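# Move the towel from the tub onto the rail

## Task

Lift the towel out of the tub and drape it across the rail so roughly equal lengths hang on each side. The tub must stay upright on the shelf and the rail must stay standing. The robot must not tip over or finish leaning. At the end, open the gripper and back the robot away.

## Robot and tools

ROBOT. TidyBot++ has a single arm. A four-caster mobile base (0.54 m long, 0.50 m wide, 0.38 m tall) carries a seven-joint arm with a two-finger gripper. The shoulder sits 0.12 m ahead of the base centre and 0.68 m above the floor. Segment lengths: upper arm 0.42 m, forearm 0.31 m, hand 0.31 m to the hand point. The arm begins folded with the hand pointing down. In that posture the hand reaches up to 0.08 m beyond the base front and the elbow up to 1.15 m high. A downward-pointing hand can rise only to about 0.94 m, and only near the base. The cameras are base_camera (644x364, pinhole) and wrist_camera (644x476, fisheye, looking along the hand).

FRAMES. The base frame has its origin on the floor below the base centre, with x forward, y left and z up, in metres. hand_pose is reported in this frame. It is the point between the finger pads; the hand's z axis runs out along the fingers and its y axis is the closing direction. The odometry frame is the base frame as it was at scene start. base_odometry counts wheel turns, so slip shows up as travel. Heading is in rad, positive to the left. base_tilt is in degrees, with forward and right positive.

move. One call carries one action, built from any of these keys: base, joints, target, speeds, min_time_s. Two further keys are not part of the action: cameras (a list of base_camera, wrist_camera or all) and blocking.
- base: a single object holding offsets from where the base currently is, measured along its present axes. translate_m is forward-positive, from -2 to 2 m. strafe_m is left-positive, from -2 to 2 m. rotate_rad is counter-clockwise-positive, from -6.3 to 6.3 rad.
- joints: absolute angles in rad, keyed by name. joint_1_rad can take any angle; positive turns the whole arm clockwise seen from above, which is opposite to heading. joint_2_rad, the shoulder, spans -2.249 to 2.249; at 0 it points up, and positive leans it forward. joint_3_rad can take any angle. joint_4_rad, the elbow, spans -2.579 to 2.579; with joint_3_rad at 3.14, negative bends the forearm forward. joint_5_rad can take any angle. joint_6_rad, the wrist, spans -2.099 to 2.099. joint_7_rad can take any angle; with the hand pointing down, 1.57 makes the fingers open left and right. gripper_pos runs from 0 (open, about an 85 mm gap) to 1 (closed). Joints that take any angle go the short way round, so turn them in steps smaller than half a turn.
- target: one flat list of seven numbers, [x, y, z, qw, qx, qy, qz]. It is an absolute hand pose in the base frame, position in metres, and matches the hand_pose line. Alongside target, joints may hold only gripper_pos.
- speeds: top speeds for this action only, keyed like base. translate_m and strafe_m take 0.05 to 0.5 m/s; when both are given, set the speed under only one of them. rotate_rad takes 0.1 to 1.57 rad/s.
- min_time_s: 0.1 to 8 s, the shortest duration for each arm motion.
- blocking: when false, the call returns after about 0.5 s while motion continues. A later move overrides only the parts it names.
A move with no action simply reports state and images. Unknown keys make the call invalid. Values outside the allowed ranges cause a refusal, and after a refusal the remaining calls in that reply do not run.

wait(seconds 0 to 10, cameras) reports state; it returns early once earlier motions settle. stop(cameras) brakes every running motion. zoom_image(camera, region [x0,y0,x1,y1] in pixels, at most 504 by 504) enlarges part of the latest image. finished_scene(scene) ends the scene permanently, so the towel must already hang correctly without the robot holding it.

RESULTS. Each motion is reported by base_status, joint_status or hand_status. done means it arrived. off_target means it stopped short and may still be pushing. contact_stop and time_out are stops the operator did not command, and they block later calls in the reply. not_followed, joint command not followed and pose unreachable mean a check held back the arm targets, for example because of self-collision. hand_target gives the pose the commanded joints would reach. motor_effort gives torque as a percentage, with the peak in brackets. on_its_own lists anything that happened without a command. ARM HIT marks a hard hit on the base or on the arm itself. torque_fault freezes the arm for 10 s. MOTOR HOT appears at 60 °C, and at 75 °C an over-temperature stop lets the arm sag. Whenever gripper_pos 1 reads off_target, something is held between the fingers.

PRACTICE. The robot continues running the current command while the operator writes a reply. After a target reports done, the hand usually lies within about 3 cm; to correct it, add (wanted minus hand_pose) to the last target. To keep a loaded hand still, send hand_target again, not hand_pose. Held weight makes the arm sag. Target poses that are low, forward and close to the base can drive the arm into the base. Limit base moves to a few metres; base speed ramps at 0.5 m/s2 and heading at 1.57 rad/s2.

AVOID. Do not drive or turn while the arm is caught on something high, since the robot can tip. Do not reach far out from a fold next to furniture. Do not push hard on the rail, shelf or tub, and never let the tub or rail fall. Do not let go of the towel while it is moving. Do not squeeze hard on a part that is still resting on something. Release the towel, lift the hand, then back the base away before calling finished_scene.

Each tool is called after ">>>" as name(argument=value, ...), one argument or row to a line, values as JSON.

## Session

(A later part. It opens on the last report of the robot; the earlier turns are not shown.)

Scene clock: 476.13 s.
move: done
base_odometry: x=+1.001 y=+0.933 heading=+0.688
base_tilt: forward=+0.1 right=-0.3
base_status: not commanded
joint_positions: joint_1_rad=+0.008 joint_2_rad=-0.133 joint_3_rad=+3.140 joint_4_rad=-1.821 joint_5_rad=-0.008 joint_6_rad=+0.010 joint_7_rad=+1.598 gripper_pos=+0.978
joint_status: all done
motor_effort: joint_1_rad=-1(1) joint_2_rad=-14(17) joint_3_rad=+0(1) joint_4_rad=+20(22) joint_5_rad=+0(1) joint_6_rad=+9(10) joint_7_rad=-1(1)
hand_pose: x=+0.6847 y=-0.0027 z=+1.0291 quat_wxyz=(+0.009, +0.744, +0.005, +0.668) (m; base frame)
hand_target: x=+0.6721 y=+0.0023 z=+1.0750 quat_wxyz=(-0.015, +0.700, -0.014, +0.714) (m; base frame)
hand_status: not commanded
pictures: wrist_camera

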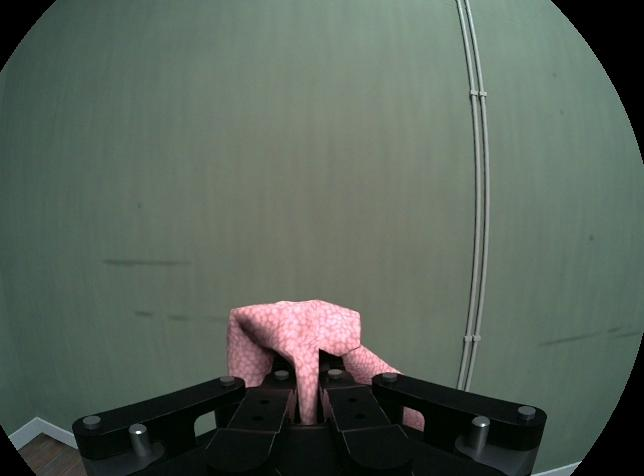

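>>> move(
  base={"translate_m": -0.27},
  speeds={"translate_m": 0.07},
  cameras=["wrist_camera"],
)

>>> move(
  joints={"joint_2_rad": 0.235, "joint_4_rad": -2.39, "joint_6_rad": 1.065},
  min_time_s=5,
  cameras=["wrist_camera"],
)

Scene clock: 492.37 s.
move: done
base_odometry: x=+0.792 y=+0.762 heading=+0.688
base_tilt: forward=+0.1 right=-0.2
base_status: done
joint_positions: joint_1_rad=+0.008 joint_2_rad=-0.145 joint_3_rad=+3.140 joint_4_rad=-1.821 joint_5_rad=-0.008 joint_6_rad=+0.014 joint_7_rad=+1.598 gripper_pos=+0.978
joint_status: not commanded
motor_effort: joint_1_rad=+0(1) joint_2_rad=-14(18) joint_3_rad=+0(1) joint_4_rad=+20(21) joint_5_rad=+1(1) joint_6_rad=+9(10) joint_7_rad=-1(1)
hand_pose: x=+0.6809 y=-0.0027 z=+1.0365 quat_wxyz=(+0.009, +0.739, +0.005, +0.674) (m; base frame)
hand_target: x=+0.6721 y=+0.0023 z=+1.0750 quat_wxyz=(-0.015, +0.700, -0.014, +0.714) (m; base frame)
hand_status: not commanded
pictures: wrist_camera

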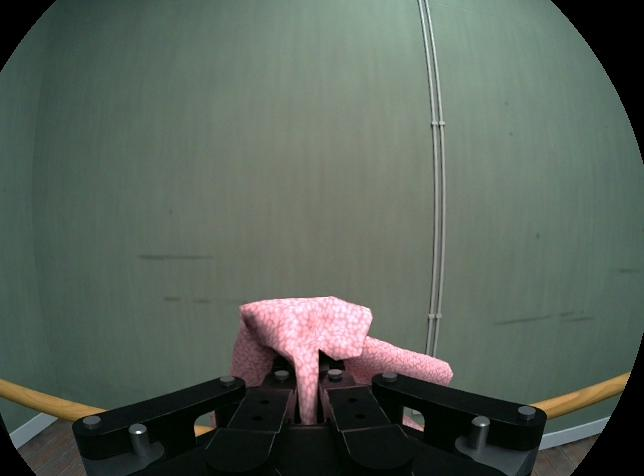

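Scene clock: 497.67 s.
move: done
base_odometry: x=+0.792 y=+0.762 heading=+0.688
base_tilt: forward=+0.0 right=-0.2
base_status: not commanded
joint_positions: joint_1_rad=+0.008 joint_2_rad=+0.199 joint_3_rad=+3.140 joint_4_rad=-2.375 joint_5_rad=-0.008 joint_6_rad=+0.970 joint_7_rad=+1.598 gripper_pos=+0.978
joint_status: all done
motor_effort: joint_1_rad=-1(1) joint_2_rad=-18(19) joint_3_rad=+0(1) joint_4_rad=+13(21) joint_5_rad=+1(1) joint_6_rad=+9(10) joint_7_rad=-1(2)
hand_pose: x=+0.6824 y=-0.0048 z=+0.8187 quat_wxyz=(+0.013, +0.719, +0.003, +0.695) (m; base frame)
hand_target: x=+0.6835 y=+0.0022 z=+0.8210 quat_wxyz=(-0.015, +0.703, -0.014, +0.711) (m; base frame)
hand_status: not commanded
pictures: wrist_camera

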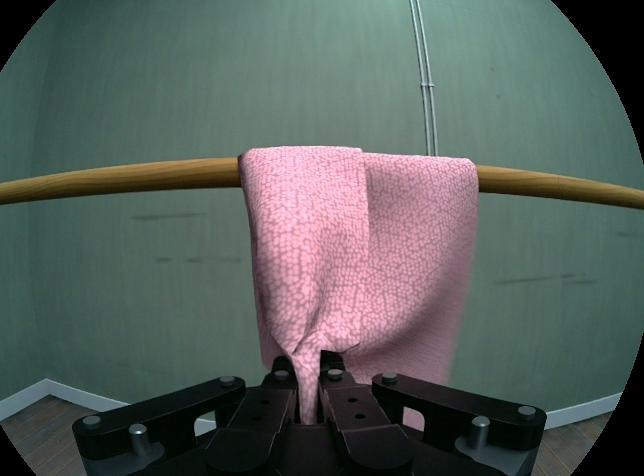

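>>> zoom_image(
  camera="wrist_camera",
  region=[210, 130, 510, 450],
)

Scaled by 1.575.

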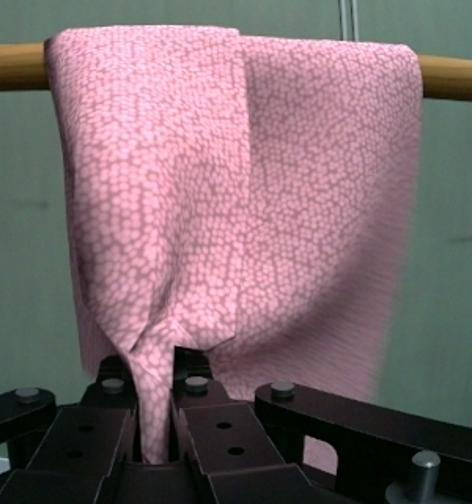

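>>> move(
  joints={"gripper_pos": 0.4},
)

>>> move(
  base={"translate_m": -0.35},
  speeds={"translate_m": 0.12},
  cameras=["all"],
)

>>> zoom_image(
  camera="wrist_camera",
  region=[220, 150, 420, 350],
)

Scene clock: 510.23 s.
move: done
base_odometry: x=+0.792 y=+0.762 heading=+0.688
base_tilt: forward=+0.0 right=-0.2
base_status: not commanded
joint_positions: joint_1_rad=+0.008 joint_2_rad=+0.199 joint_3_rad=+3.140 joint_4_rad=-2.375 joint_5_rad=-0.008 joint_6_rad=+0.972 joint_7_rad=+1.598 gripper_pos=+0.400
joint_status: all done
motor_effort: joint_1_rad=-1(1) joint_2_rad=-17(18) joint_3_rad=+0(1) joint_4_rad=+12(13) joint_5_rad=+1(1) joint_6_rad=+8(9) joint_7_rad=-1(1)
hand_pose: x=+0.6824 y=-0.0048 z=+0.8194 quat_wxyz=(+0.013, +0.718, +0.003, +0.696) (m; base frame)
hand_target: x=+0.6835 y=+0.0022 z=+0.8210 quat_wxyz=(-0.015, +0.703, -0.014, +0.711) (m; base frame)
hand_status: not commanded
pictures: none

Scene clock: 513.77 s.
move: done
base_odometry: x=+0.522 y=+0.539 heading=+0.688
base_tilt: forward=+0.0 right=-0.3
base_status: done
joint_positions: joint_1_rad=+0.008 joint_2_rad=+0.208 joint_3_rad=+3.140 joint_4_rad=-2.381 joint_5_rad=-0.008 joint_6_rad=+0.974 joint_7_rad=+1.598 gripper_pos=+0.400
joint_status: not commanded
motor_effort: joint_1_rad=-1(1) joint_2_rad=-18(19) joint_3_rad=+0(2) joint_4_rad=+13(13) joint_5_rad=+1(1) joint_6_rad=+9(9) joint_7_rad=+0(1)
hand_pose: x=+0.6819 y=-0.0048 z=+0.8123 quat_wxyz=(+0.013, +0.723, +0.003, +0.691) (m; base frame)
hand_target: x=+0.6835 y=+0.0022 z=+0.8210 quat_wxyz=(-0.015, +0.703, -0.014, +0.711) (m; base frame)
hand_status: not commanded
pictures: base_camera, wrist_camera

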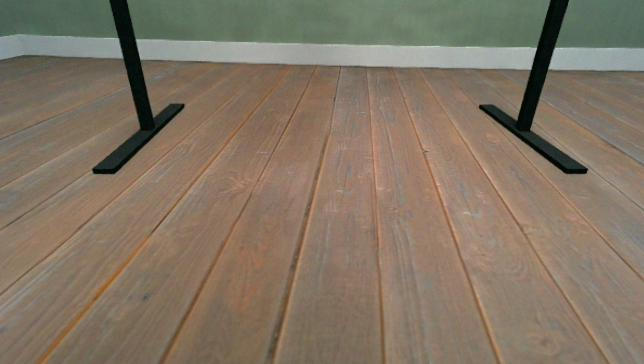

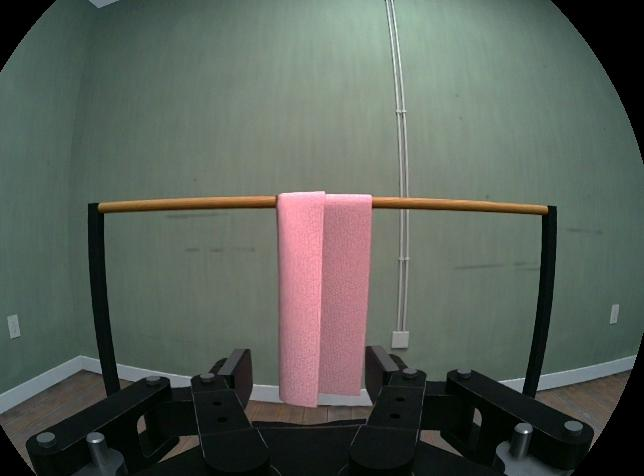

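Scaled by 2.520.

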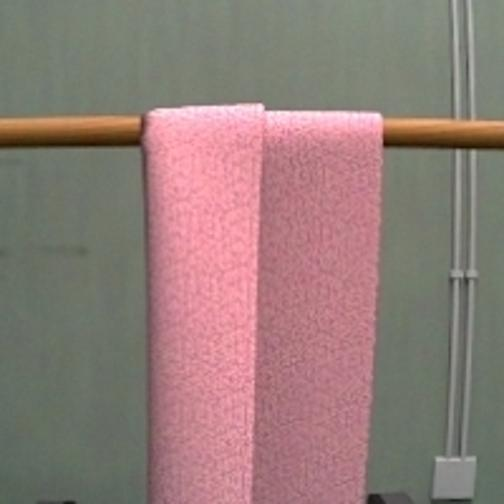

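>>> move(
  cameras=["wrist_camera"],
)

Scene clock: 529.17 s.
Motor temperatures (°C): [25 27 27 29 31 35 38]
base_odometry: x=+0.522 y=+0.539 heading=+0.688
base_tilt: forward=+0.1 right=-0.3
base_status: done
joint_positions: joint_1_rad=+0.008 joint_2_rad=+0.208 joint_3_rad=+3.140 joint_4_rad=-2.381 joint_5_rad=-0.008 joint_6_rad=+0.974 joint_7_rad=+1.598 gripper_pos=+0.400
joint_status: not commanded
motor_effort: joint_1_rad=-1(1) joint_2_rad=-18(19) joint_3_rad=-1(2) joint_4_rad=+12(13) joint_5_rad=+0(1) joint_6_rad=+9(9) joint_7_rad=-1(1)
hand_pose: x=+0.6819 y=-0.0048 z=+0.8123 quat_wxyz=(+0.013, +0.723, +0.003, +0.691) (m; base frame)
hand_target: x=+0.6835 y=+0.0022 z=+0.8210 quat_wxyz=(-0.015, +0.703, -0.014, +0.711) (m; base frame)
hand_status: not commanded
pictures: wrist_camera

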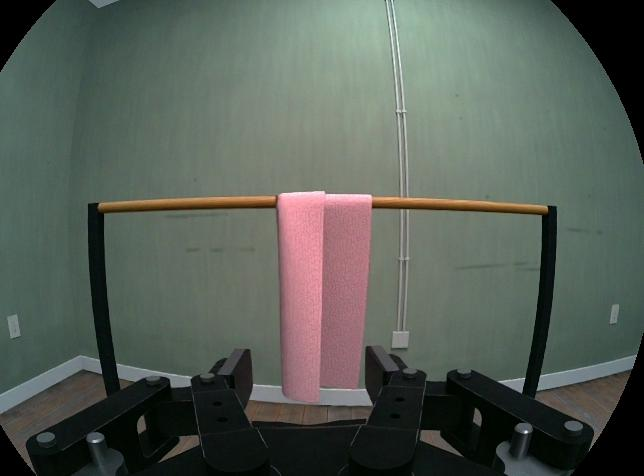

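>>> move(
  base={"rotate_rad": -1.222},
  speeds={"rotate_rad": 0.6},
  joints={"gripper_pos": 0.45},
)

>>> move(
  base={"translate_m": -0.796, "strafe_m": 0.662},
  speeds={"translate_m": 0.25},
)

>>> move(
  base={"translate_m": 0.151, "strafe_m": 0.4145},
  speeds={"strafe_m": 0.2},
  cameras=["all"],
)

Scene clock: 553.57 s.
move: done
base_odometry: x=+0.522 y=+0.539 heading=-0.533
base_tilt: forward=+0.0 right=-0.2
base_status: done
joint_positions: joint_1_rad=+0.007 joint_2_rad=+0.208 joint_3_rad=+3.140 joint_4_rad=-2.381 joint_5_rad=-0.008 joint_6_rad=+0.974 joint_7_rad=+1.598 gripper_pos=+0.450
joint_status: all done
motor_effort: joint_1_rad=+0(2) joint_2_rad=-18(18) joint_3_rad=+0(2) joint_4_rad=+12(13) joint_5_rad=+0(1) joint_6_rad=+9(9) joint_7_rad=+0(2)
hand_pose: x=+0.6819 y=-0.0038 z=+0.8125 quat_wxyz=(+0.012, +0.722, +0.004, +0.691) (m; base frame)
hand_target: x=+0.6835 y=+0.0022 z=+0.8210 quat_wxyz=(-0.015, +0.703, -0.014, +0.711) (m; base frame)
hand_status: not commanded
pictures: none

Scene clock: 558.60 s.
move: done
base_odometry: x=+0.173 y=+1.514 heading=-0.534
base_tilt: forward=+0.0 right=-0.3
base_status: done
joint_positions: joint_1_rad=+0.007 joint_2_rad=+0.209 joint_3_rad=+3.140 joint_4_rad=-2.381 joint_5_rad=-0.008 joint_6_rad=+0.976 joint_7_rad=+1.598 gripper_pos=+0.450
joint_status: not commanded
motor_effort: joint_1_rad=-1(2) joint_2_rad=-18(20) joint_3_rad=+0(2) joint_4_rad=+12(13) joint_5_rad=+1(1) joint_6_rad=+8(9) joint_7_rad=+0(1)
hand_pose: x=+0.6820 y=-0.0038 z=+0.8122 quat_wxyz=(+0.012, +0.722, +0.004, +0.692) (m; base frame)
hand_target: x=+0.6835 y=+0.0022 z=+0.8210 quat_wxyz=(-0.015, +0.703, -0.014, +0.711) (m; base frame)
hand_status: not commanded
pictures: none

Scene clock: 561.50 s.
move: done
base_odometry: x=+0.514 y=+1.794 heading=-0.533
base_tilt: forward=+0.1 right=-0.3
base_status: done
joint_positions: joint_1_rad=+0.006 joint_2_rad=+0.209 joint_3_rad=+3.140 joint_4_rad=-2.381 joint_5_rad=-0.008 joint_6_rad=+0.977 joint_7_rad=+1.598 gripper_pos=+0.450
joint_status: not commanded
motor_effort: joint_1_rad=-1(3) joint_2_rad=-18(18) joint_3_rad=-1(3) joint_4_rad=+12(13) joint_5_rad=+1(2) joint_6_rad=+9(9) joint_7_rad=-1(1)
hand_pose: x=+0.6820 y=-0.0033 z=+0.8124 quat_wxyz=(+0.012, +0.722, +0.004, +0.692) (m; base frame)
hand_target: x=+0.6835 y=+0.0022 z=+0.8210 quat_wxyz=(-0.015, +0.703, -0.014, +0.711) (m; base frame)
hand_status: not commanded
pictures: base_camera, wrist_camera

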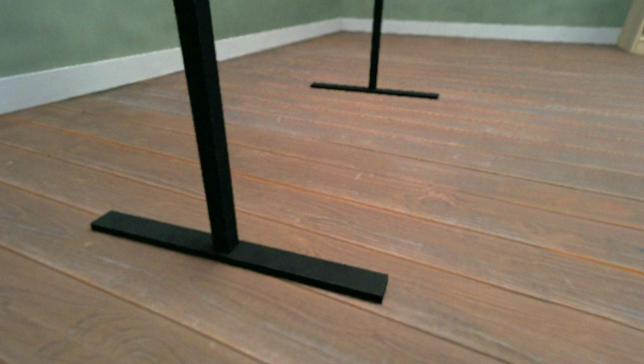

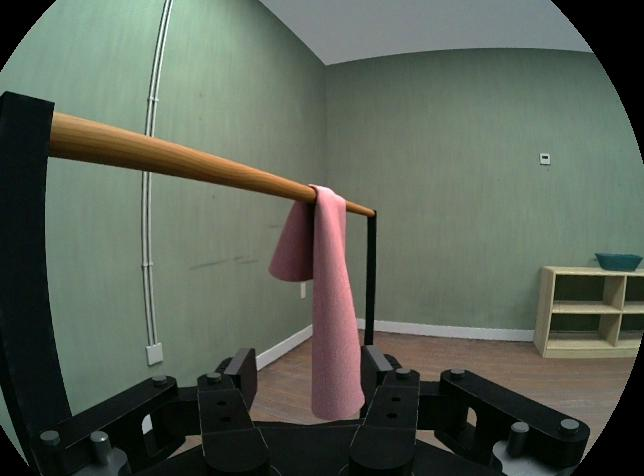

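>>> zoom_image(
  camera="wrist_camera",
  region=[230, 160, 400, 440],
)

Scaled by 1.800.

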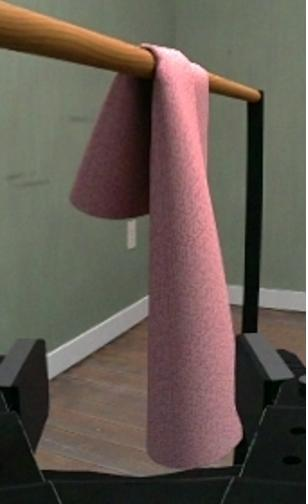

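>>> move(
  base={"translate_m": -0.231, "strafe_m": -0.119},
  speeds={"translate_m": 0.2},
)

>>> move(
  base={"rotate_rad": 1.222},
  speeds={"rotate_rad": 0.6},
  cameras=["all"],
)

Scene clock: 592.57 s.
move: done
base_odometry: x=+0.254 y=+1.809 heading=-0.533
base_tilt: forward=+0.1 right=-0.2
base_status: done
joint_positions: joint_1_rad=+0.006 joint_2_rad=+0.210 joint_3_rad=+3.140 joint_4_rad=-2.381 joint_5_rad=-0.008 joint_6_rad=+0.978 joint_7_rad=+1.598 gripper_pos=+0.450
joint_status: not commanded
motor_effort: joint_1_rad=-1(2) joint_2_rad=-18(20) joint_3_rad=+0(1) joint_4_rad=+12(13) joint_5_rad=+0(1) joint_6_rad=+8(9) joint_7_rad=+0(1)
hand_pose: x=+0.6821 y=-0.0033 z=+0.8119 quat_wxyz=(+0.012, +0.722, +0.004, +0.692) (m; base frame)
hand_target: x=+0.6835 y=+0.0022 z=+0.8210 quat_wxyz=(-0.015, +0.703, -0.014, +0.711) (m; base frame)
hand_status: not commanded
pictures: none

Scene clock: 595.27 s.
move: done
base_odometry: x=+0.254 y=+1.809 heading=+0.688
base_tilt: forward=+0.0 right=-0.3
base_status: done
joint_positions: joint_1_rad=+0.004 joint_2_rad=+0.210 joint_3_rad=+3.140 joint_4_rad=-2.381 joint_5_rad=-0.008 joint_6_rad=+0.978 joint_7_rad=+1.598 gripper_pos=+0.450
joint_status: not commanded
motor_effort: joint_1_rad=-1(3) joint_2_rad=-18(18) joint_3_rad=+0(2) joint_4_rad=+12(13) joint_5_rad=+0(2) joint_6_rad=+9(9) joint_7_rad=-1(1)
hand_pose: x=+0.6821 y=-0.0026 z=+0.8119 quat_wxyz=(+0.011, +0.722, +0.005, +0.692) (m; base frame)
hand_target: x=+0.6835 y=+0.0022 z=+0.8210 quat_wxyz=(-0.015, +0.703, -0.014, +0.711) (m; base frame)
hand_status: not commanded
pictures: base_camera, wrist_camera

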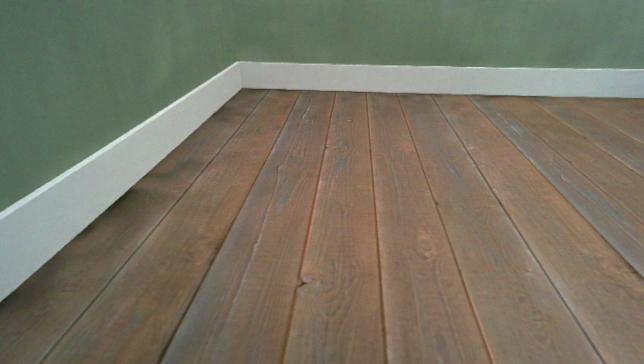

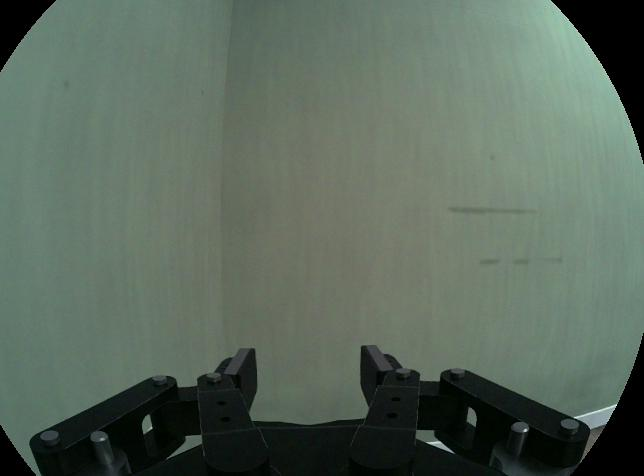

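>>> move(
  base={"translate_m": 0.86},
  speeds={"translate_m": 0.2},
  cameras=["base_camera"],
)

>>> move(
  base={"rotate_rad": -1.92},
  speeds={"rotate_rad": 0.4},
  cameras=["all"],
)

Scene clock: 628.63 s.
move: done
base_odometry: x=+0.918 y=+2.356 heading=+0.689
base_tilt: forward=+0.0 right=-0.3
base_status: done
joint_positions: joint_1_rad=+0.004 joint_2_rad=+0.212 joint_3_rad=+3.140 joint_4_rad=-2.382 joint_5_rad=-0.008 joint_6_rad=+0.979 joint_7_rad=+1.598 gripper_pos=+0.450
joint_status: not commanded
motor_effort: joint_1_rad=-1(1) joint_2_rad=-18(20) joint_3_rad=+0(1) joint_4_rad=+12(14) joint_5_rad=+1(1) joint_6_rad=+9(9) joint_7_rad=+0(1)
hand_pose: x=+0.6821 y=-0.0026 z=+0.8106 quat_wxyz=(+0.011, +0.723, +0.005, +0.691) (m; base frame)
hand_target: x=+0.6835 y=+0.0022 z=+0.8210 quat_wxyz=(-0.015, +0.703, -0.014, +0.711) (m; base frame)
hand_status: not commanded
pictures: base_camera

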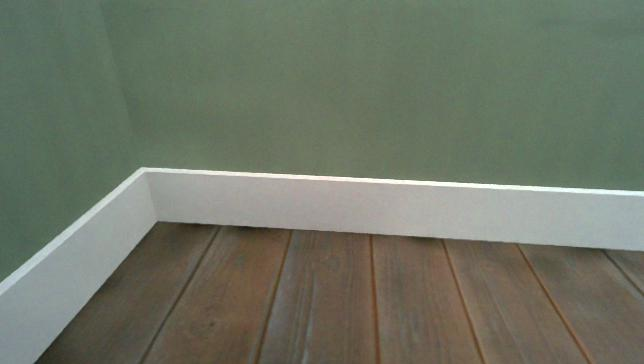

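Scene clock: 637.70 s.
move: time_out
base_odometry: x=+0.919 y=+2.356 heading=+0.063
base_tilt: forward=+0.0 right=-0.2
base_status: rotate_rad time_out (by the wheels' count: -0.626 of -1.920)
joint_positions: joint_1_rad=+0.005 joint_2_rad=+0.212 joint_3_rad=+3.141 joint_4_rad=-2.382 joint_5_rad=-0.008 joint_6_rad=+0.979 joint_7_rad=+1.598 gripper_pos=+0.450
joint_status: not commanded
motor_effort: joint_1_rad=-1(5) joint_2_rad=-18(19) joint_3_rad=+0(5) joint_4_rad=+13(13) joint_5_rad=+1(3) joint_6_rad=+9(9) joint_7_rad=-1(2)
hand_pose: x=+0.6821 y=-0.0032 z=+0.8107 quat_wxyz=(+0.012, +0.723, +0.004, +0.691) (m; base frame)
hand_target: x=+0.6835 y=+0.0022 z=+0.8210 quat_wxyz=(-0.015, +0.703, -0.014, +0.711) (m; base frame)
hand_status: not commanded
pictures: base_camera, wrist_camera

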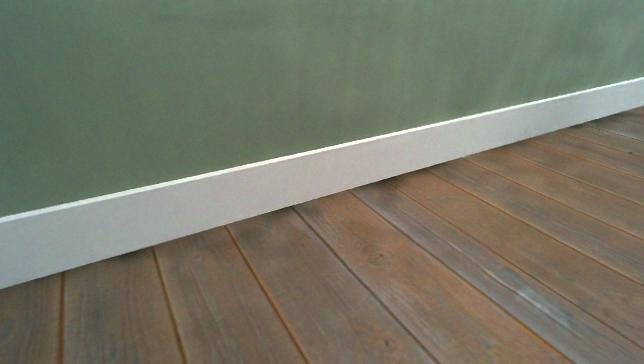

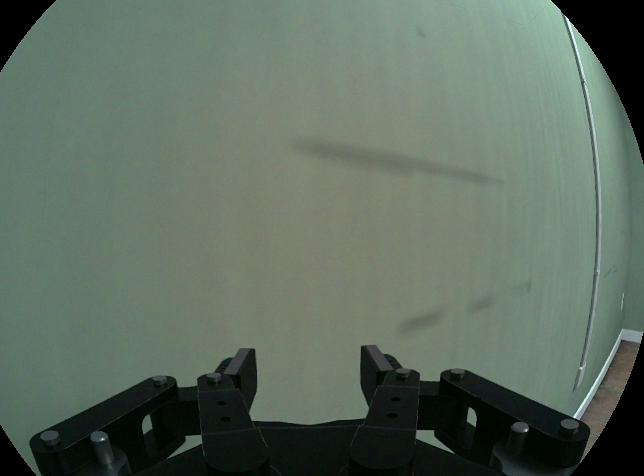

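>>> move(
  base={"rotate_rad": -1.295},
  speeds={"rotate_rad": 0.5},
  cameras=["all"],
)

Scene clock: 651.03 s.
move: time_out
base_odometry: x=+0.920 y=+2.355 heading=+0.052
base_tilt: forward=+0.0 right=-0.3
base_status: rotate_rad time_out (by the wheels' count: -0.010 of -1.295)
joint_positions: joint_1_rad=+0.005 joint_2_rad=+0.212 joint_3_rad=+3.141 joint_4_rad=-2.382 joint_5_rad=-0.008 joint_6_rad=+0.980 joint_7_rad=+1.598 gripper_pos=+0.450
joint_status: not commanded
motor_effort: joint_1_rad=-1(5) joint_2_rad=-18(19) joint_3_rad=+0(5) joint_4_rad=+12(13) joint_5_rad=+1(2) joint_6_rad=+9(9) joint_7_rad=-1(1)
hand_pose: x=+0.6821 y=-0.0032 z=+0.8108 quat_wxyz=(+0.012, +0.723, +0.004, +0.691) (m; base frame)
hand_target: x=+0.6835 y=+0.0022 z=+0.8210 quat_wxyz=(-0.015, +0.703, -0.014, +0.711) (m; base frame)
hand_status: not commanded
pictures: base_camera, wrist_camera

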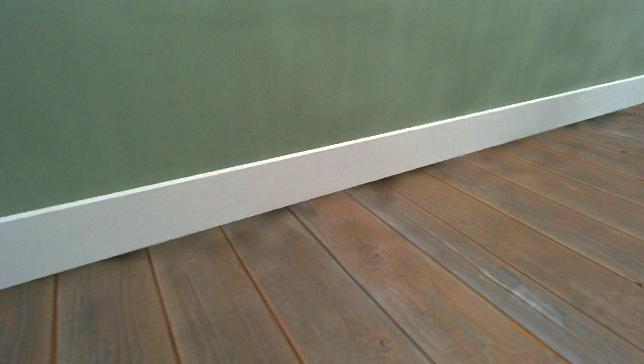

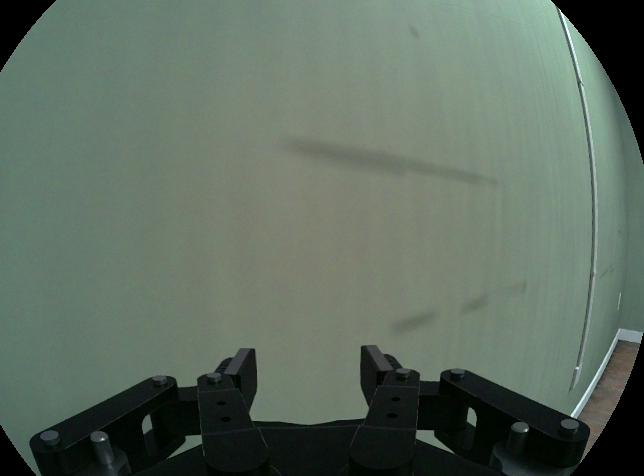

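>>> move(
  base={"translate_m": 0.078, "strafe_m": -0.106},
  speeds={"translate_m": 0.1},
)

>>> move(
  base={"rotate_rad": -1.284},
  speeds={"rotate_rad": 0.4},
  cameras=["all"],
)

Scene clock: 675.27 s.
move: done
base_odometry: x=+1.003 y=+2.253 heading=+0.052
base_tilt: forward=+0.1 right=-0.3
base_status: done
joint_positions: joint_1_rad=+0.005 joint_2_rad=+0.212 joint_3_rad=+3.141 joint_4_rad=-2.382 joint_5_rad=-0.008 joint_6_rad=+0.980 joint_7_rad=+1.598 gripper_pos=+0.450
joint_status: not commanded
motor_effort: joint_1_rad=-1(2) joint_2_rad=-18(19) joint_3_rad=-1(2) joint_4_rad=+12(13) joint_5_rad=+1(1) joint_6_rad=+9(9) joint_7_rad=-1(1)
hand_pose: x=+0.6821 y=-0.0031 z=+0.8108 quat_wxyz=(+0.012, +0.723, +0.004, +0.691) (m; base frame)
hand_target: x=+0.6835 y=+0.0022 z=+0.8210 quat_wxyz=(-0.015, +0.703, -0.014, +0.711) (m; base frame)
hand_status: not commanded
pictures: none

Scene clock: 679.03 s.
move: done
base_odometry: x=+1.003 y=+2.253 heading=-1.232
base_tilt: forward=+0.1 right=-0.2
base_status: done
joint_positions: joint_1_rad=+0.004 joint_2_rad=+0.212 joint_3_rad=+3.141 joint_4_rad=-2.382 joint_5_rad=-0.008 joint_6_rad=+0.980 joint_7_rad=+1.598 gripper_pos=+0.450
joint_status: not commanded
motor_effort: joint_1_rad=-1(2) joint_2_rad=-18(18) joint_3_rad=-1(2) joint_4_rad=+12(13) joint_5_rad=+1(2) joint_6_rad=+8(9) joint_7_rad=-1(1)
hand_pose: x=+0.6821 y=-0.0027 z=+0.8108 quat_wxyz=(+0.012, +0.723, +0.005, +0.691) (m; base frame)
hand_target: x=+0.6835 y=+0.0022 z=+0.8210 quat_wxyz=(-0.015, +0.703, -0.014, +0.711) (m; base frame)
hand_status: not commanded
pictures: base_camera, wrist_camera

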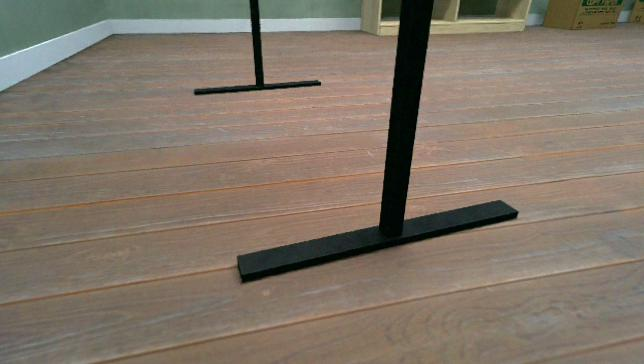

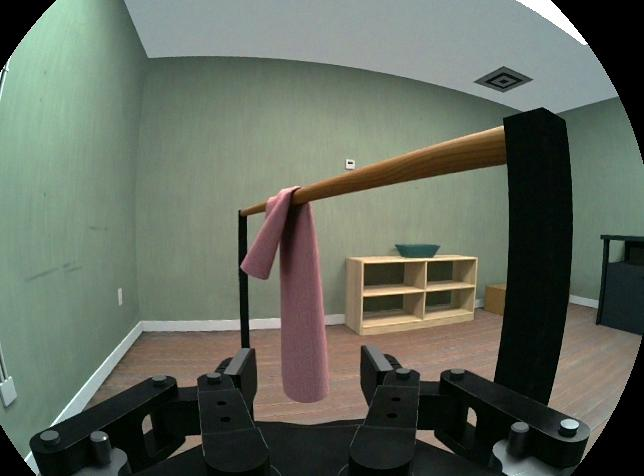

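>>> move(
  base={"translate_m": 0.08, "strafe_m": 0.065},
  speeds={"translate_m": 0.1},
)

>>> move(
  joints={"joint_2_rad": 0.59, "joint_4_rad": -1.74, "joint_6_rad": 0.663, "gripper_pos": 0.38},
  min_time_s=4,
  cameras=["wrist_camera"],
)

Scene clock: 706.10 s.
move: done
base_odometry: x=+1.091 y=+2.199 heading=-1.233
base_tilt: forward=+0.1 right=-0.3
base_status: done
joint_positions: joint_1_rad=+0.004 joint_2_rad=+0.213 joint_3_rad=+3.141 joint_4_rad=-2.383 joint_5_rad=-0.008 joint_6_rad=+0.980 joint_7_rad=+1.598 gripper_pos=+0.450
joint_status: not commanded
motor_effort: joint_1_rad=-1(2) joint_2_rad=-17(19) joint_3_rad=+0(1) joint_4_rad=+12(13) joint_5_rad=+1(1) joint_6_rad=+9(9) joint_7_rad=-1(1)
hand_pose: x=+0.6821 y=-0.0027 z=+0.8107 quat_wxyz=(+0.012, +0.723, +0.005, +0.691) (m; base frame)
hand_target: x=+0.6835 y=+0.0022 z=+0.8210 quat_wxyz=(-0.015, +0.703, -0.014, +0.711) (m; base frame)
hand_status: not commanded
pictures: none

Scene clock: 710.40 s.
move: done
base_odometry: x=+1.091 y=+2.199 heading=-1.233
base_tilt: forward=+0.1 right=-0.3
base_status: not commanded
joint_positions: joint_1_rad=+0.004 joint_2_rad=+0.543 joint_3_rad=+3.141 joint_4_rad=-1.763 joint_5_rad=-0.008 joint_6_rad=+0.735 joint_7_rad=+1.598 gripper_pos=+0.380
joint_status: all done
motor_effort: joint_1_rad=-1(1) joint_2_rad=-30(31) joint_3_rad=-1(1) joint_4_rad=+16(16) joint_5_rad=+1(1) joint_6_rad=+9(10) joint_7_rad=+0(1)
hand_pose: x=+0.8809 y=-0.0031 z=+0.8311 quat_wxyz=(+0.011, +0.707, +0.004, +0.707) (m; base frame)
hand_target: x=+0.8910 y=+0.0023 z=+0.7851 quat_wxyz=(-0.014, +0.740, -0.015, +0.672) (m; base frame)
hand_status: not commanded
pictures: wrist_camera

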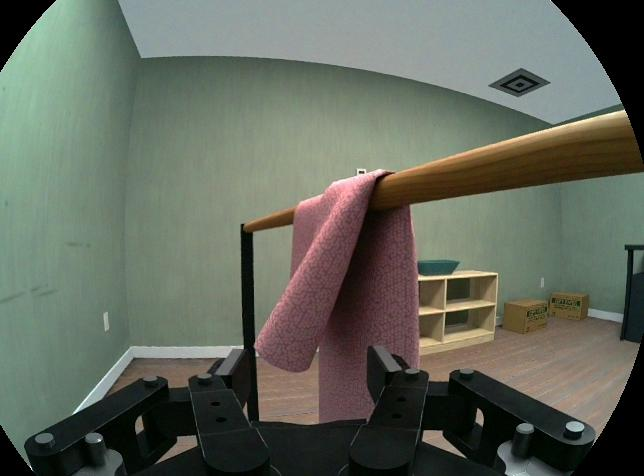

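>>> move(
  base={"translate_m": 0.125},
  speeds={"translate_m": 0.07},
  cameras=["wrist_camera"],
)

Scene clock: 739.47 s.
move: done
base_odometry: x=+1.133 y=+2.081 heading=-1.232
base_tilt: forward=+0.0 right=-0.2
base_status: done
joint_positions: joint_1_rad=+0.004 joint_2_rad=+0.547 joint_3_rad=+3.141 joint_4_rad=-1.761 joint_5_rad=-0.008 joint_6_rad=+0.732 joint_7_rad=+1.598 gripper_pos=+0.380
joint_status: not commanded
motor_effort: joint_1_rad=-1(3) joint_2_rad=-30(32) joint_3_rad=+0(2) joint_4_rad=+15(17) joint_5_rad=+1(1) joint_6_rad=+9(9) joint_7_rad=-1(1)
hand_pose: x=+0.8819 y=-0.0031 z=+0.8283 quat_wxyz=(+0.011, +0.709, +0.004, +0.705) (m; base frame)
hand_target: x=+0.8910 y=+0.0023 z=+0.7851 quat_wxyz=(-0.014, +0.740, -0.015, +0.672) (m; base frame)
hand_status: not commanded
pictures: wrist_camera

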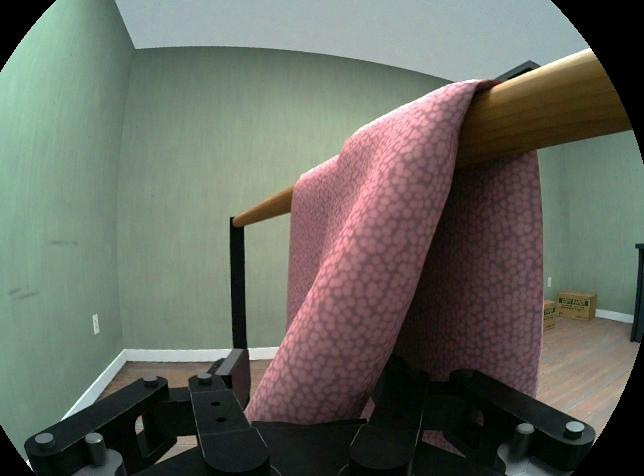

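>>> move(
  joints={"gripper_pos": 1.0},
  cameras=["wrist_camera"],
)

>>> move(
  joints={"joint_2_rad": 0.732, "joint_4_rad": -1.843, "joint_6_rad": 1.03},
  min_time_s=4,
  cameras=["wrist_camera"],
)

Scene clock: 761.63 s.
move: done
base_odometry: x=+1.133 y=+2.081 heading=-1.232
base_tilt: forward=+0.1 right=-0.3
base_status: not commanded
joint_positions: joint_1_rad=+0.004 joint_2_rad=+0.547 joint_3_rad=+3.141 joint_4_rad=-1.761 joint_5_rad=-0.008 joint_6_rad=+0.732 joint_7_rad=+1.598 gripper_pos=+0.979
joint_status: all done
motor_effort: joint_1_rad=-1(1) joint_2_rad=-30(31) joint_3_rad=+0(1) joint_4_rad=+15(16) joint_5_rad=+1(1) joint_6_rad=+8(9) joint_7_rad=+0(1)
hand_pose: x=+0.8819 y=-0.0031 z=+0.8283 quat_wxyz=(+0.011, +0.709, +0.004, +0.705) (m; base frame)
hand_target: x=+0.8910 y=+0.0023 z=+0.7851 quat_wxyz=(-0.014, +0.740, -0.015, +0.672) (m; base frame)
hand_status: not commanded
pictures: wrist_camera

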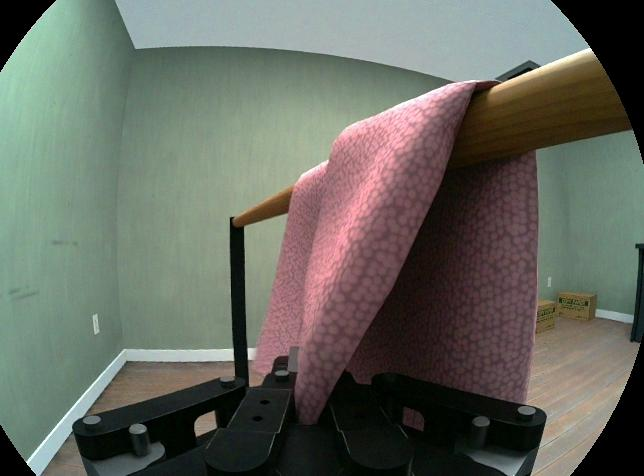

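Scene clock: 765.93 s.
move: done
base_odometry: x=+1.133 y=+2.081 heading=-1.232
base_tilt: forward=+0.0 right=-0.3
base_status: not commanded
joint_positions: joint_1_rad=+0.004 joint_2_rad=+0.678 joint_3_rad=+3.141 joint_4_rad=-1.823 joint_5_rad=-0.008 joint_6_rad=+0.942 joint_7_rad=+1.598 gripper_pos=+0.979
joint_status: all done
motor_effort: joint_1_rad=-1(1) joint_2_rad=-31(32) joint_3_rad=-1(2) joint_4_rad=+13(16) joint_5_rad=+1(1) joint_6_rad=+8(9) joint_7_rad=-1(1)
hand_pose: x=+0.8820 y=-0.0034 z=+0.7613 quat_wxyz=(+0.012, +0.703, +0.004, +0.711) (m; base frame)
hand_target: x=+0.8801 y=+0.0022 z=+0.7376 quat_wxyz=(-0.015, +0.698, -0.014, +0.716) (m; base frame)
hand_status: not commanded
pictures: wrist_camera

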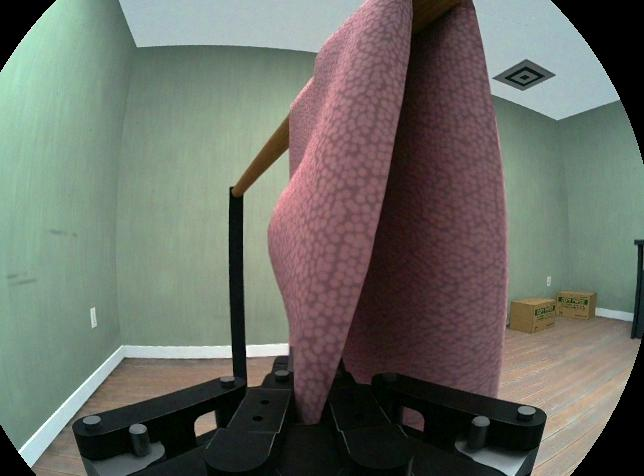

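>>> move(
  joints={"joint_2_rad": 0.845, "joint_4_rad": -1.86, "joint_6_rad": 1.148},
  min_time_s=4,
  cameras=["wrist_camera"],
)

Scene clock: 777.97 s.
move: done
base_odometry: x=+1.133 y=+2.081 heading=-1.232
base_tilt: forward=+0.1 right=-0.3
base_status: not commanded
joint_positions: joint_1_rad=+0.004 joint_2_rad=+0.789 joint_3_rad=+3.141 joint_4_rad=-1.841 joint_5_rad=-0.008 joint_6_rad=+1.060 joint_7_rad=+1.598 gripper_pos=+0.979
joint_status: all done
motor_effort: joint_1_rad=-1(1) joint_2_rad=-32(34) joint_3_rad=-1(2) joint_4_rad=+11(14) joint_5_rad=+0(1) joint_6_rad=+8(9) joint_7_rad=+0(1)
hand_pose: x=+0.8828 y=-0.0036 z=+0.7043 quat_wxyz=(+0.012, +0.707, +0.004, +0.707) (m; base frame)
hand_target: x=+0.8779 y=+0.0022 z=+0.6805 quat_wxyz=(-0.015, +0.702, -0.014, +0.712) (m; base frame)
hand_status: not commanded
pictures: wrist_camera

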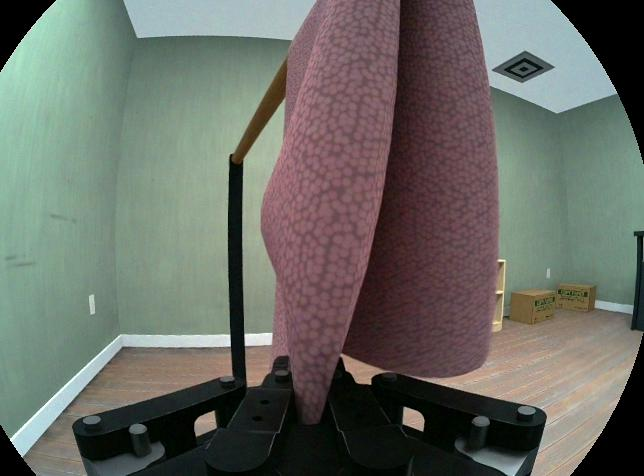

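>>> move(
  joints={"gripper_pos": 0.4},
  min_time_s=1,
)

>>> move(
  base={"translate_m": -0.15},
  speeds={"translate_m": 0.12},
  cameras=["wrist_camera"],
)

Scene clock: 790.63 s.
move: done
base_odometry: x=+1.133 y=+2.081 heading=-1.232
base_tilt: forward=+0.1 right=-0.2
base_status: not commanded
joint_positions: joint_1_rad=+0.004 joint_2_rad=+0.794 joint_3_rad=+3.141 joint_4_rad=-1.844 joint_5_rad=-0.008 joint_6_rad=+1.060 joint_7_rad=+1.598 gripper_pos=+0.400
joint_status: all done
motor_effort: joint_1_rad=-1(1) joint_2_rad=-34(34) joint_3_rad=-1(1) joint_4_rad=+11(12) joint_5_rad=+1(1) joint_6_rad=+8(9) joint_7_rad=-1(1)
hand_pose: x=+0.8820 y=-0.0036 z=+0.6990 quat_wxyz=(+0.012, +0.710, +0.004, +0.704) (m; base frame)
hand_target: x=+0.8779 y=+0.0022 z=+0.6805 quat_wxyz=(-0.015, +0.702, -0.014, +0.712) (m; base frame)
hand_status: not commanded
pictures: none

Scene clock: 792.47 s.
move: done
base_odometry: x=+1.083 y=+2.223 heading=-1.232
base_tilt: forward=+0.1 right=-0.3
base_status: done
joint_positions: joint_1_rad=+0.004 joint_2_rad=+0.798 joint_3_rad=+3.141 joint_4_rad=-1.850 joint_5_rad=-0.008 joint_6_rad=+1.061 joint_7_rad=+1.598 gripper_pos=+0.400
joint_status: not commanded
motor_effort: joint_1_rad=-1(2) joint_2_rad=-33(34) joint_3_rad=-1(2) joint_4_rad=+12(13) joint_5_rad=+1(1) joint_6_rad=+9(9) joint_7_rad=-1(2)
hand_pose: x=+0.8804 y=-0.0036 z=+0.6936 quat_wxyz=(+0.012, +0.713, +0.005, +0.701) (m; base frame)
hand_target: x=+0.8779 y=+0.0022 z=+0.6805 quat_wxyz=(-0.015, +0.702, -0.014, +0.712) (m; base frame)
hand_status: not commanded
pictures: wrist_camera

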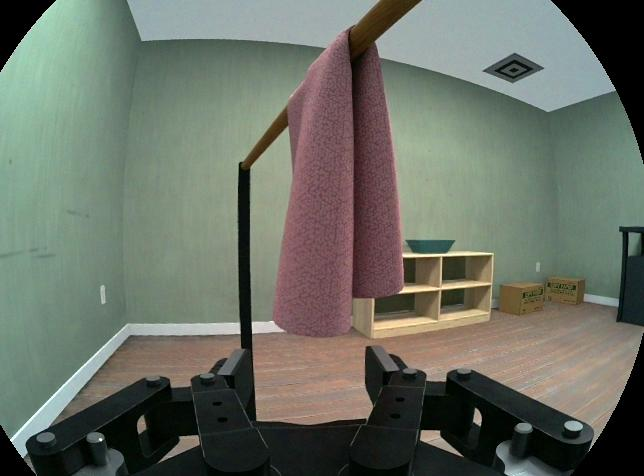

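>>> zoom_image(
  camera="wrist_camera",
  region=[240, 10, 440, 350],
)

Scaled by 1.482.

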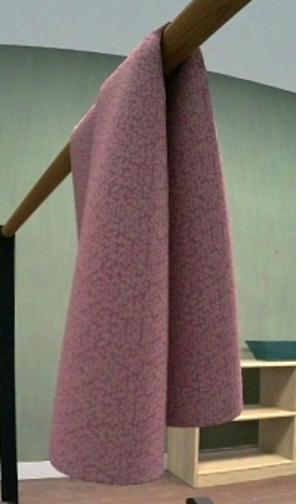

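>>> move(
  base={"translate_m": -0.05},
  speeds={"translate_m": 0.1},
)

>>> move(
  joints={"joint_2_rad": 0.126, "joint_4_rad": -2.092, "joint_6_rad": -0.924},
  min_time_s=4,
)

>>> move(
  base={"rotate_rad": 1.92},
  speeds={"rotate_rad": 0.4},
  cameras=["base_camera"],
)

Scene clock: 822.07 s.
move: done
base_odometry: x=+1.066 y=+2.271 heading=-1.232
base_tilt: forward=+0.0 right=-0.3
base_status: done
joint_positions: joint_1_rad=+0.004 joint_2_rad=+0.799 joint_3_rad=+3.141 joint_4_rad=-1.852 joint_5_rad=-0.008 joint_6_rad=+1.061 joint_7_rad=+1.598 gripper_pos=+0.400
joint_status: not commanded
motor_effort: joint_1_rad=-1(2) joint_2_rad=-33(35) joint_3_rad=+0(1) joint_4_rad=+11(12) joint_5_rad=+1(1) joint_6_rad=+9(9) joint_7_rad=-1(1)
hand_pose: x=+0.8799 y=-0.0036 z=+0.6917 quat_wxyz=(+0.012, +0.714, +0.005, +0.700) (m; base frame)
hand_target: x=+0.8779 y=+0.0022 z=+0.6805 quat_wxyz=(-0.015, +0.702, -0.014, +0.712) (m; base frame)
hand_status: not commanded
pictures: none

Scene clock: 826.73 s.
move: done
base_odometry: x=+1.066 y=+2.271 heading=-1.232
base_tilt: forward=+0.1 right=-0.3
base_status: not commanded
joint_positions: joint_1_rad=+0.004 joint_2_rad=+0.153 joint_3_rad=+3.141 joint_4_rad=-2.079 joint_5_rad=-0.008 joint_6_rad=-0.854 joint_7_rad=+1.598 gripper_pos=+0.400
joint_status: all done
motor_effort: joint_1_rad=-1(1) joint_2_rad=-15(34) joint_3_rad=+0(2) joint_4_rad=+12(13) joint_5_rad=+0(1) joint_6_rad=+0(9) joint_7_rad=+0(1)
hand_pose: x=+0.4485 y=+0.0021 z=+0.5937 quat_wxyz=(-0.003, +1.000, +0.009, +0.028) (m; base frame)
hand_target: x=+0.4225 y=+0.0019 z=+0.5984 quat_wxyz=(+0.000, +1.000, -0.020, +0.000) (m; base frame)
hand_status: not commanded
pictures: none

Scene clock: 832.10 s.
move: done
base_odometry: x=+1.066 y=+2.271 heading=+0.687
base_tilt: forward=+0.1 right=-0.2
base_status: done
joint_positions: joint_1_rad=+0.004 joint_2_rad=+0.153 joint_3_rad=+3.141 joint_4_rad=-2.079 joint_5_rad=-0.008 joint_6_rad=-0.855 joint_7_rad=+1.598 gripper_pos=+0.400
joint_status: not commanded
motor_effort: joint_1_rad=-1(2) joint_2_rad=-15(16) joint_3_rad=-1(2) joint_4_rad=+11(12) joint_5_rad=+0(1) joint_6_rad=+0(0) joint_7_rad=+0(1)
hand_pose: x=+0.4482 y=+0.0021 z=+0.5937 quat_wxyz=(-0.003, +1.000, +0.009, +0.027) (m; base frame)
hand_target: x=+0.4225 y=+0.0019 z=+0.5984 quat_wxyz=(+0.000, +1.000, -0.020, +0.000) (m; base frame)
hand_status: not commanded
pictures: base_camera

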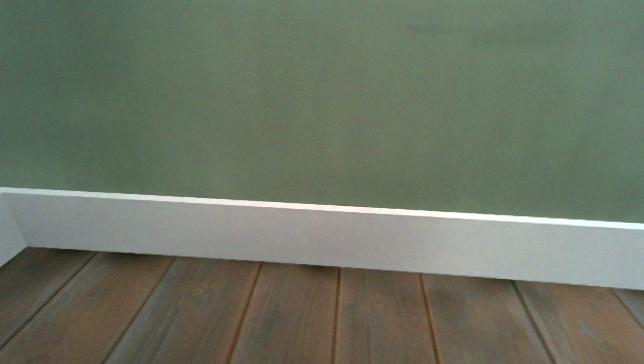

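>>> move(
  base={"translate_m": -0.92},
  speeds={"translate_m": 0.25},
)

>>> move(
  base={"translate_m": -0.54, "strafe_m": -0.97},
  speeds={"translate_m": 0.2},
  cameras=["base_camera"],
)

Scene clock: 859.10 s.
move: done
base_odometry: x=+0.355 y=+1.687 heading=+0.688
base_tilt: forward=+0.1 right=-0.3
base_status: done
joint_positions: joint_1_rad=+0.004 joint_2_rad=+0.146 joint_3_rad=+3.141 joint_4_rad=-2.084 joint_5_rad=-0.008 joint_6_rad=-0.862 joint_7_rad=+1.598 gripper_pos=+0.400
joint_status: not commanded
motor_effort: joint_1_rad=-1(1) joint_2_rad=-15(19) joint_3_rad=-1(1) joint_4_rad=+11(13) joint_5_rad=+0(1) joint_6_rad=+0(1) joint_7_rad=-1(2)
hand_pose: x=+0.4439 y=+0.0021 z=+0.5945 quat_wxyz=(-0.003, +1.000, +0.009, +0.024) (m; base frame)
hand_target: x=+0.4225 y=+0.0019 z=+0.5984 quat_wxyz=(+0.000, +1.000, -0.020, +0.000) (m; base frame)
hand_status: not commanded
pictures: none

Scene clock: 865.43 s.
move: done
base_odometry: x=+0.554 y=+0.594 heading=+0.688
base_tilt: forward=+0.0 right=-0.3
base_status: done
joint_positions: joint_1_rad=+0.004 joint_2_rad=+0.146 joint_3_rad=+3.141 joint_4_rad=-2.084 joint_5_rad=-0.008 joint_6_rad=-0.862 joint_7_rad=+1.598 gripper_pos=+0.400
joint_status: not commanded
motor_effort: joint_1_rad=-1(2) joint_2_rad=-15(16) joint_3_rad=+0(2) joint_4_rad=+12(13) joint_5_rad=+0(1) joint_6_rad=+0(0) joint_7_rad=-1(2)
hand_pose: x=+0.4439 y=+0.0021 z=+0.5945 quat_wxyz=(-0.003, +1.000, +0.009, +0.024) (m; base frame)
hand_target: x=+0.4225 y=+0.0019 z=+0.5984 quat_wxyz=(+0.000, +1.000, -0.020, +0.000) (m; base frame)
hand_status: not commanded
pictures: base_camera

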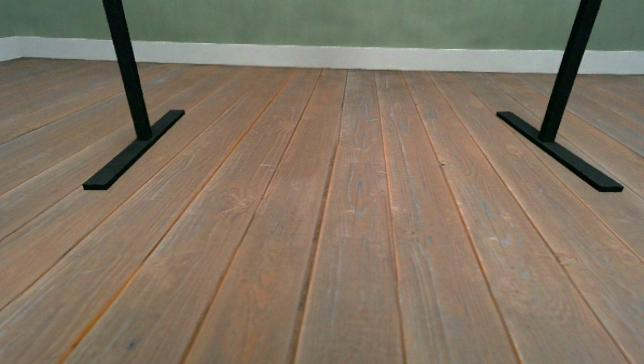

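>>> move(
  joints={"joint_2_rad": 0.875, "joint_4_rad": -2.298, "joint_6_rad": 1.633},
  min_time_s=4,
  cameras=["wrist_camera"],
)

>>> zoom_image(
  camera="wrist_camera",
  region=[200, 40, 440, 350],
)

Scene clock: 888.50 s.
move: done
base_odometry: x=+0.554 y=+0.594 heading=+0.688
base_tilt: forward=+0.0 right=-0.3
base_status: not commanded
joint_positions: joint_1_rad=+0.004 joint_2_rad=+0.832 joint_3_rad=+3.141 joint_4_rad=-2.284 joint_5_rad=-0.008 joint_6_rad=+1.539 joint_7_rad=+1.598 gripper_pos=+0.400
joint_status: all done
motor_effort: joint_1_rad=-1(1) joint_2_rad=-27(28) joint_3_rad=-1(1) joint_4_rad=+5(12) joint_5_rad=+1(1) joint_6_rad=+9(9) joint_7_rad=-1(2)
hand_pose: x=+0.7495 y=-0.0033 z=+0.6489 quat_wxyz=(+0.014, +0.709, +0.005, +0.705) (m; base frame)
hand_target: x=+0.7432 y=+0.0020 z=+0.6469 quat_wxyz=(-0.015, +0.696, -0.014, +0.718) (m; base frame)
hand_status: not commanded
pictures: wrist_camera

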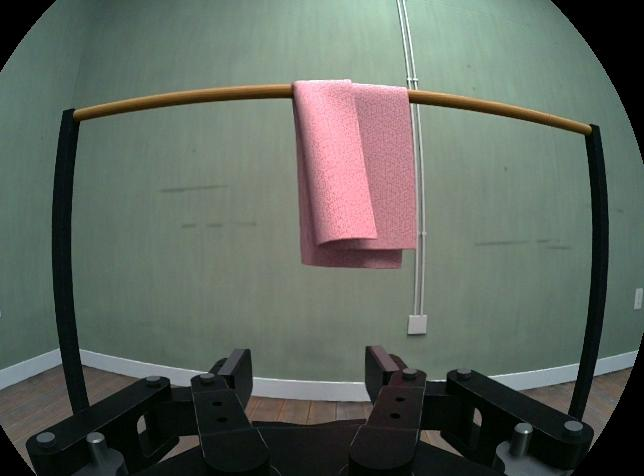

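Scaled by 1.626.

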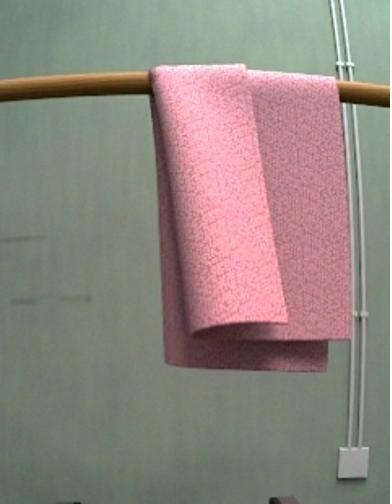

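>>> move(
  base={"translate_m": -0.3},
  speeds={"translate_m": 0.2},
  cameras=["wrist_camera"],
)

Scene clock: 920.17 s.
move: done
base_odometry: x=+0.322 y=+0.404 heading=+0.688
base_tilt: forward=+0.1 right=-0.2
base_status: done
joint_positions: joint_1_rad=+0.004 joint_2_rad=+0.835 joint_3_rad=+3.141 joint_4_rad=-2.292 joint_5_rad=-0.008 joint_6_rad=+1.542 joint_7_rad=+1.598 gripper_pos=+0.400
joint_status: not commanded
motor_effort: joint_1_rad=-1(1) joint_2_rad=-27(30) joint_3_rad=-1(1) joint_4_rad=+5(6) joint_5_rad=+1(1) joint_6_rad=+9(9) joint_7_rad=+0(1)
hand_pose: x=+0.7467 y=-0.0033 z=+0.6457 quat_wxyz=(+0.013, +0.712, +0.006, +0.702) (m; base frame)
hand_target: x=+0.7432 y=+0.0020 z=+0.6469 quat_wxyz=(-0.015, +0.696, -0.014, +0.718) (m; base frame)
hand_status: not commanded
pictures: wrist_camera

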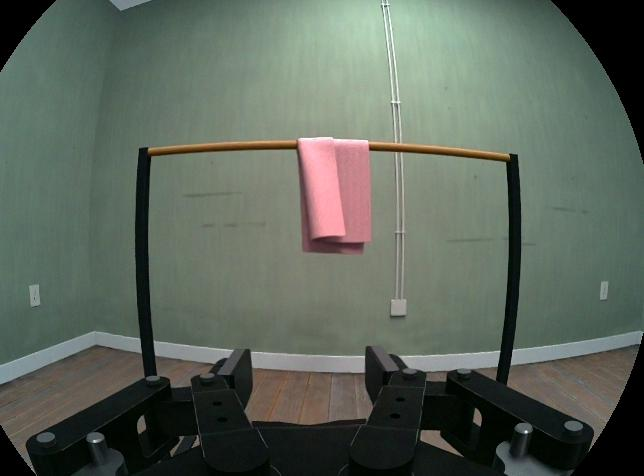

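>>> finished_scene(
  scene=2,
)

The scene is finished: the task was done.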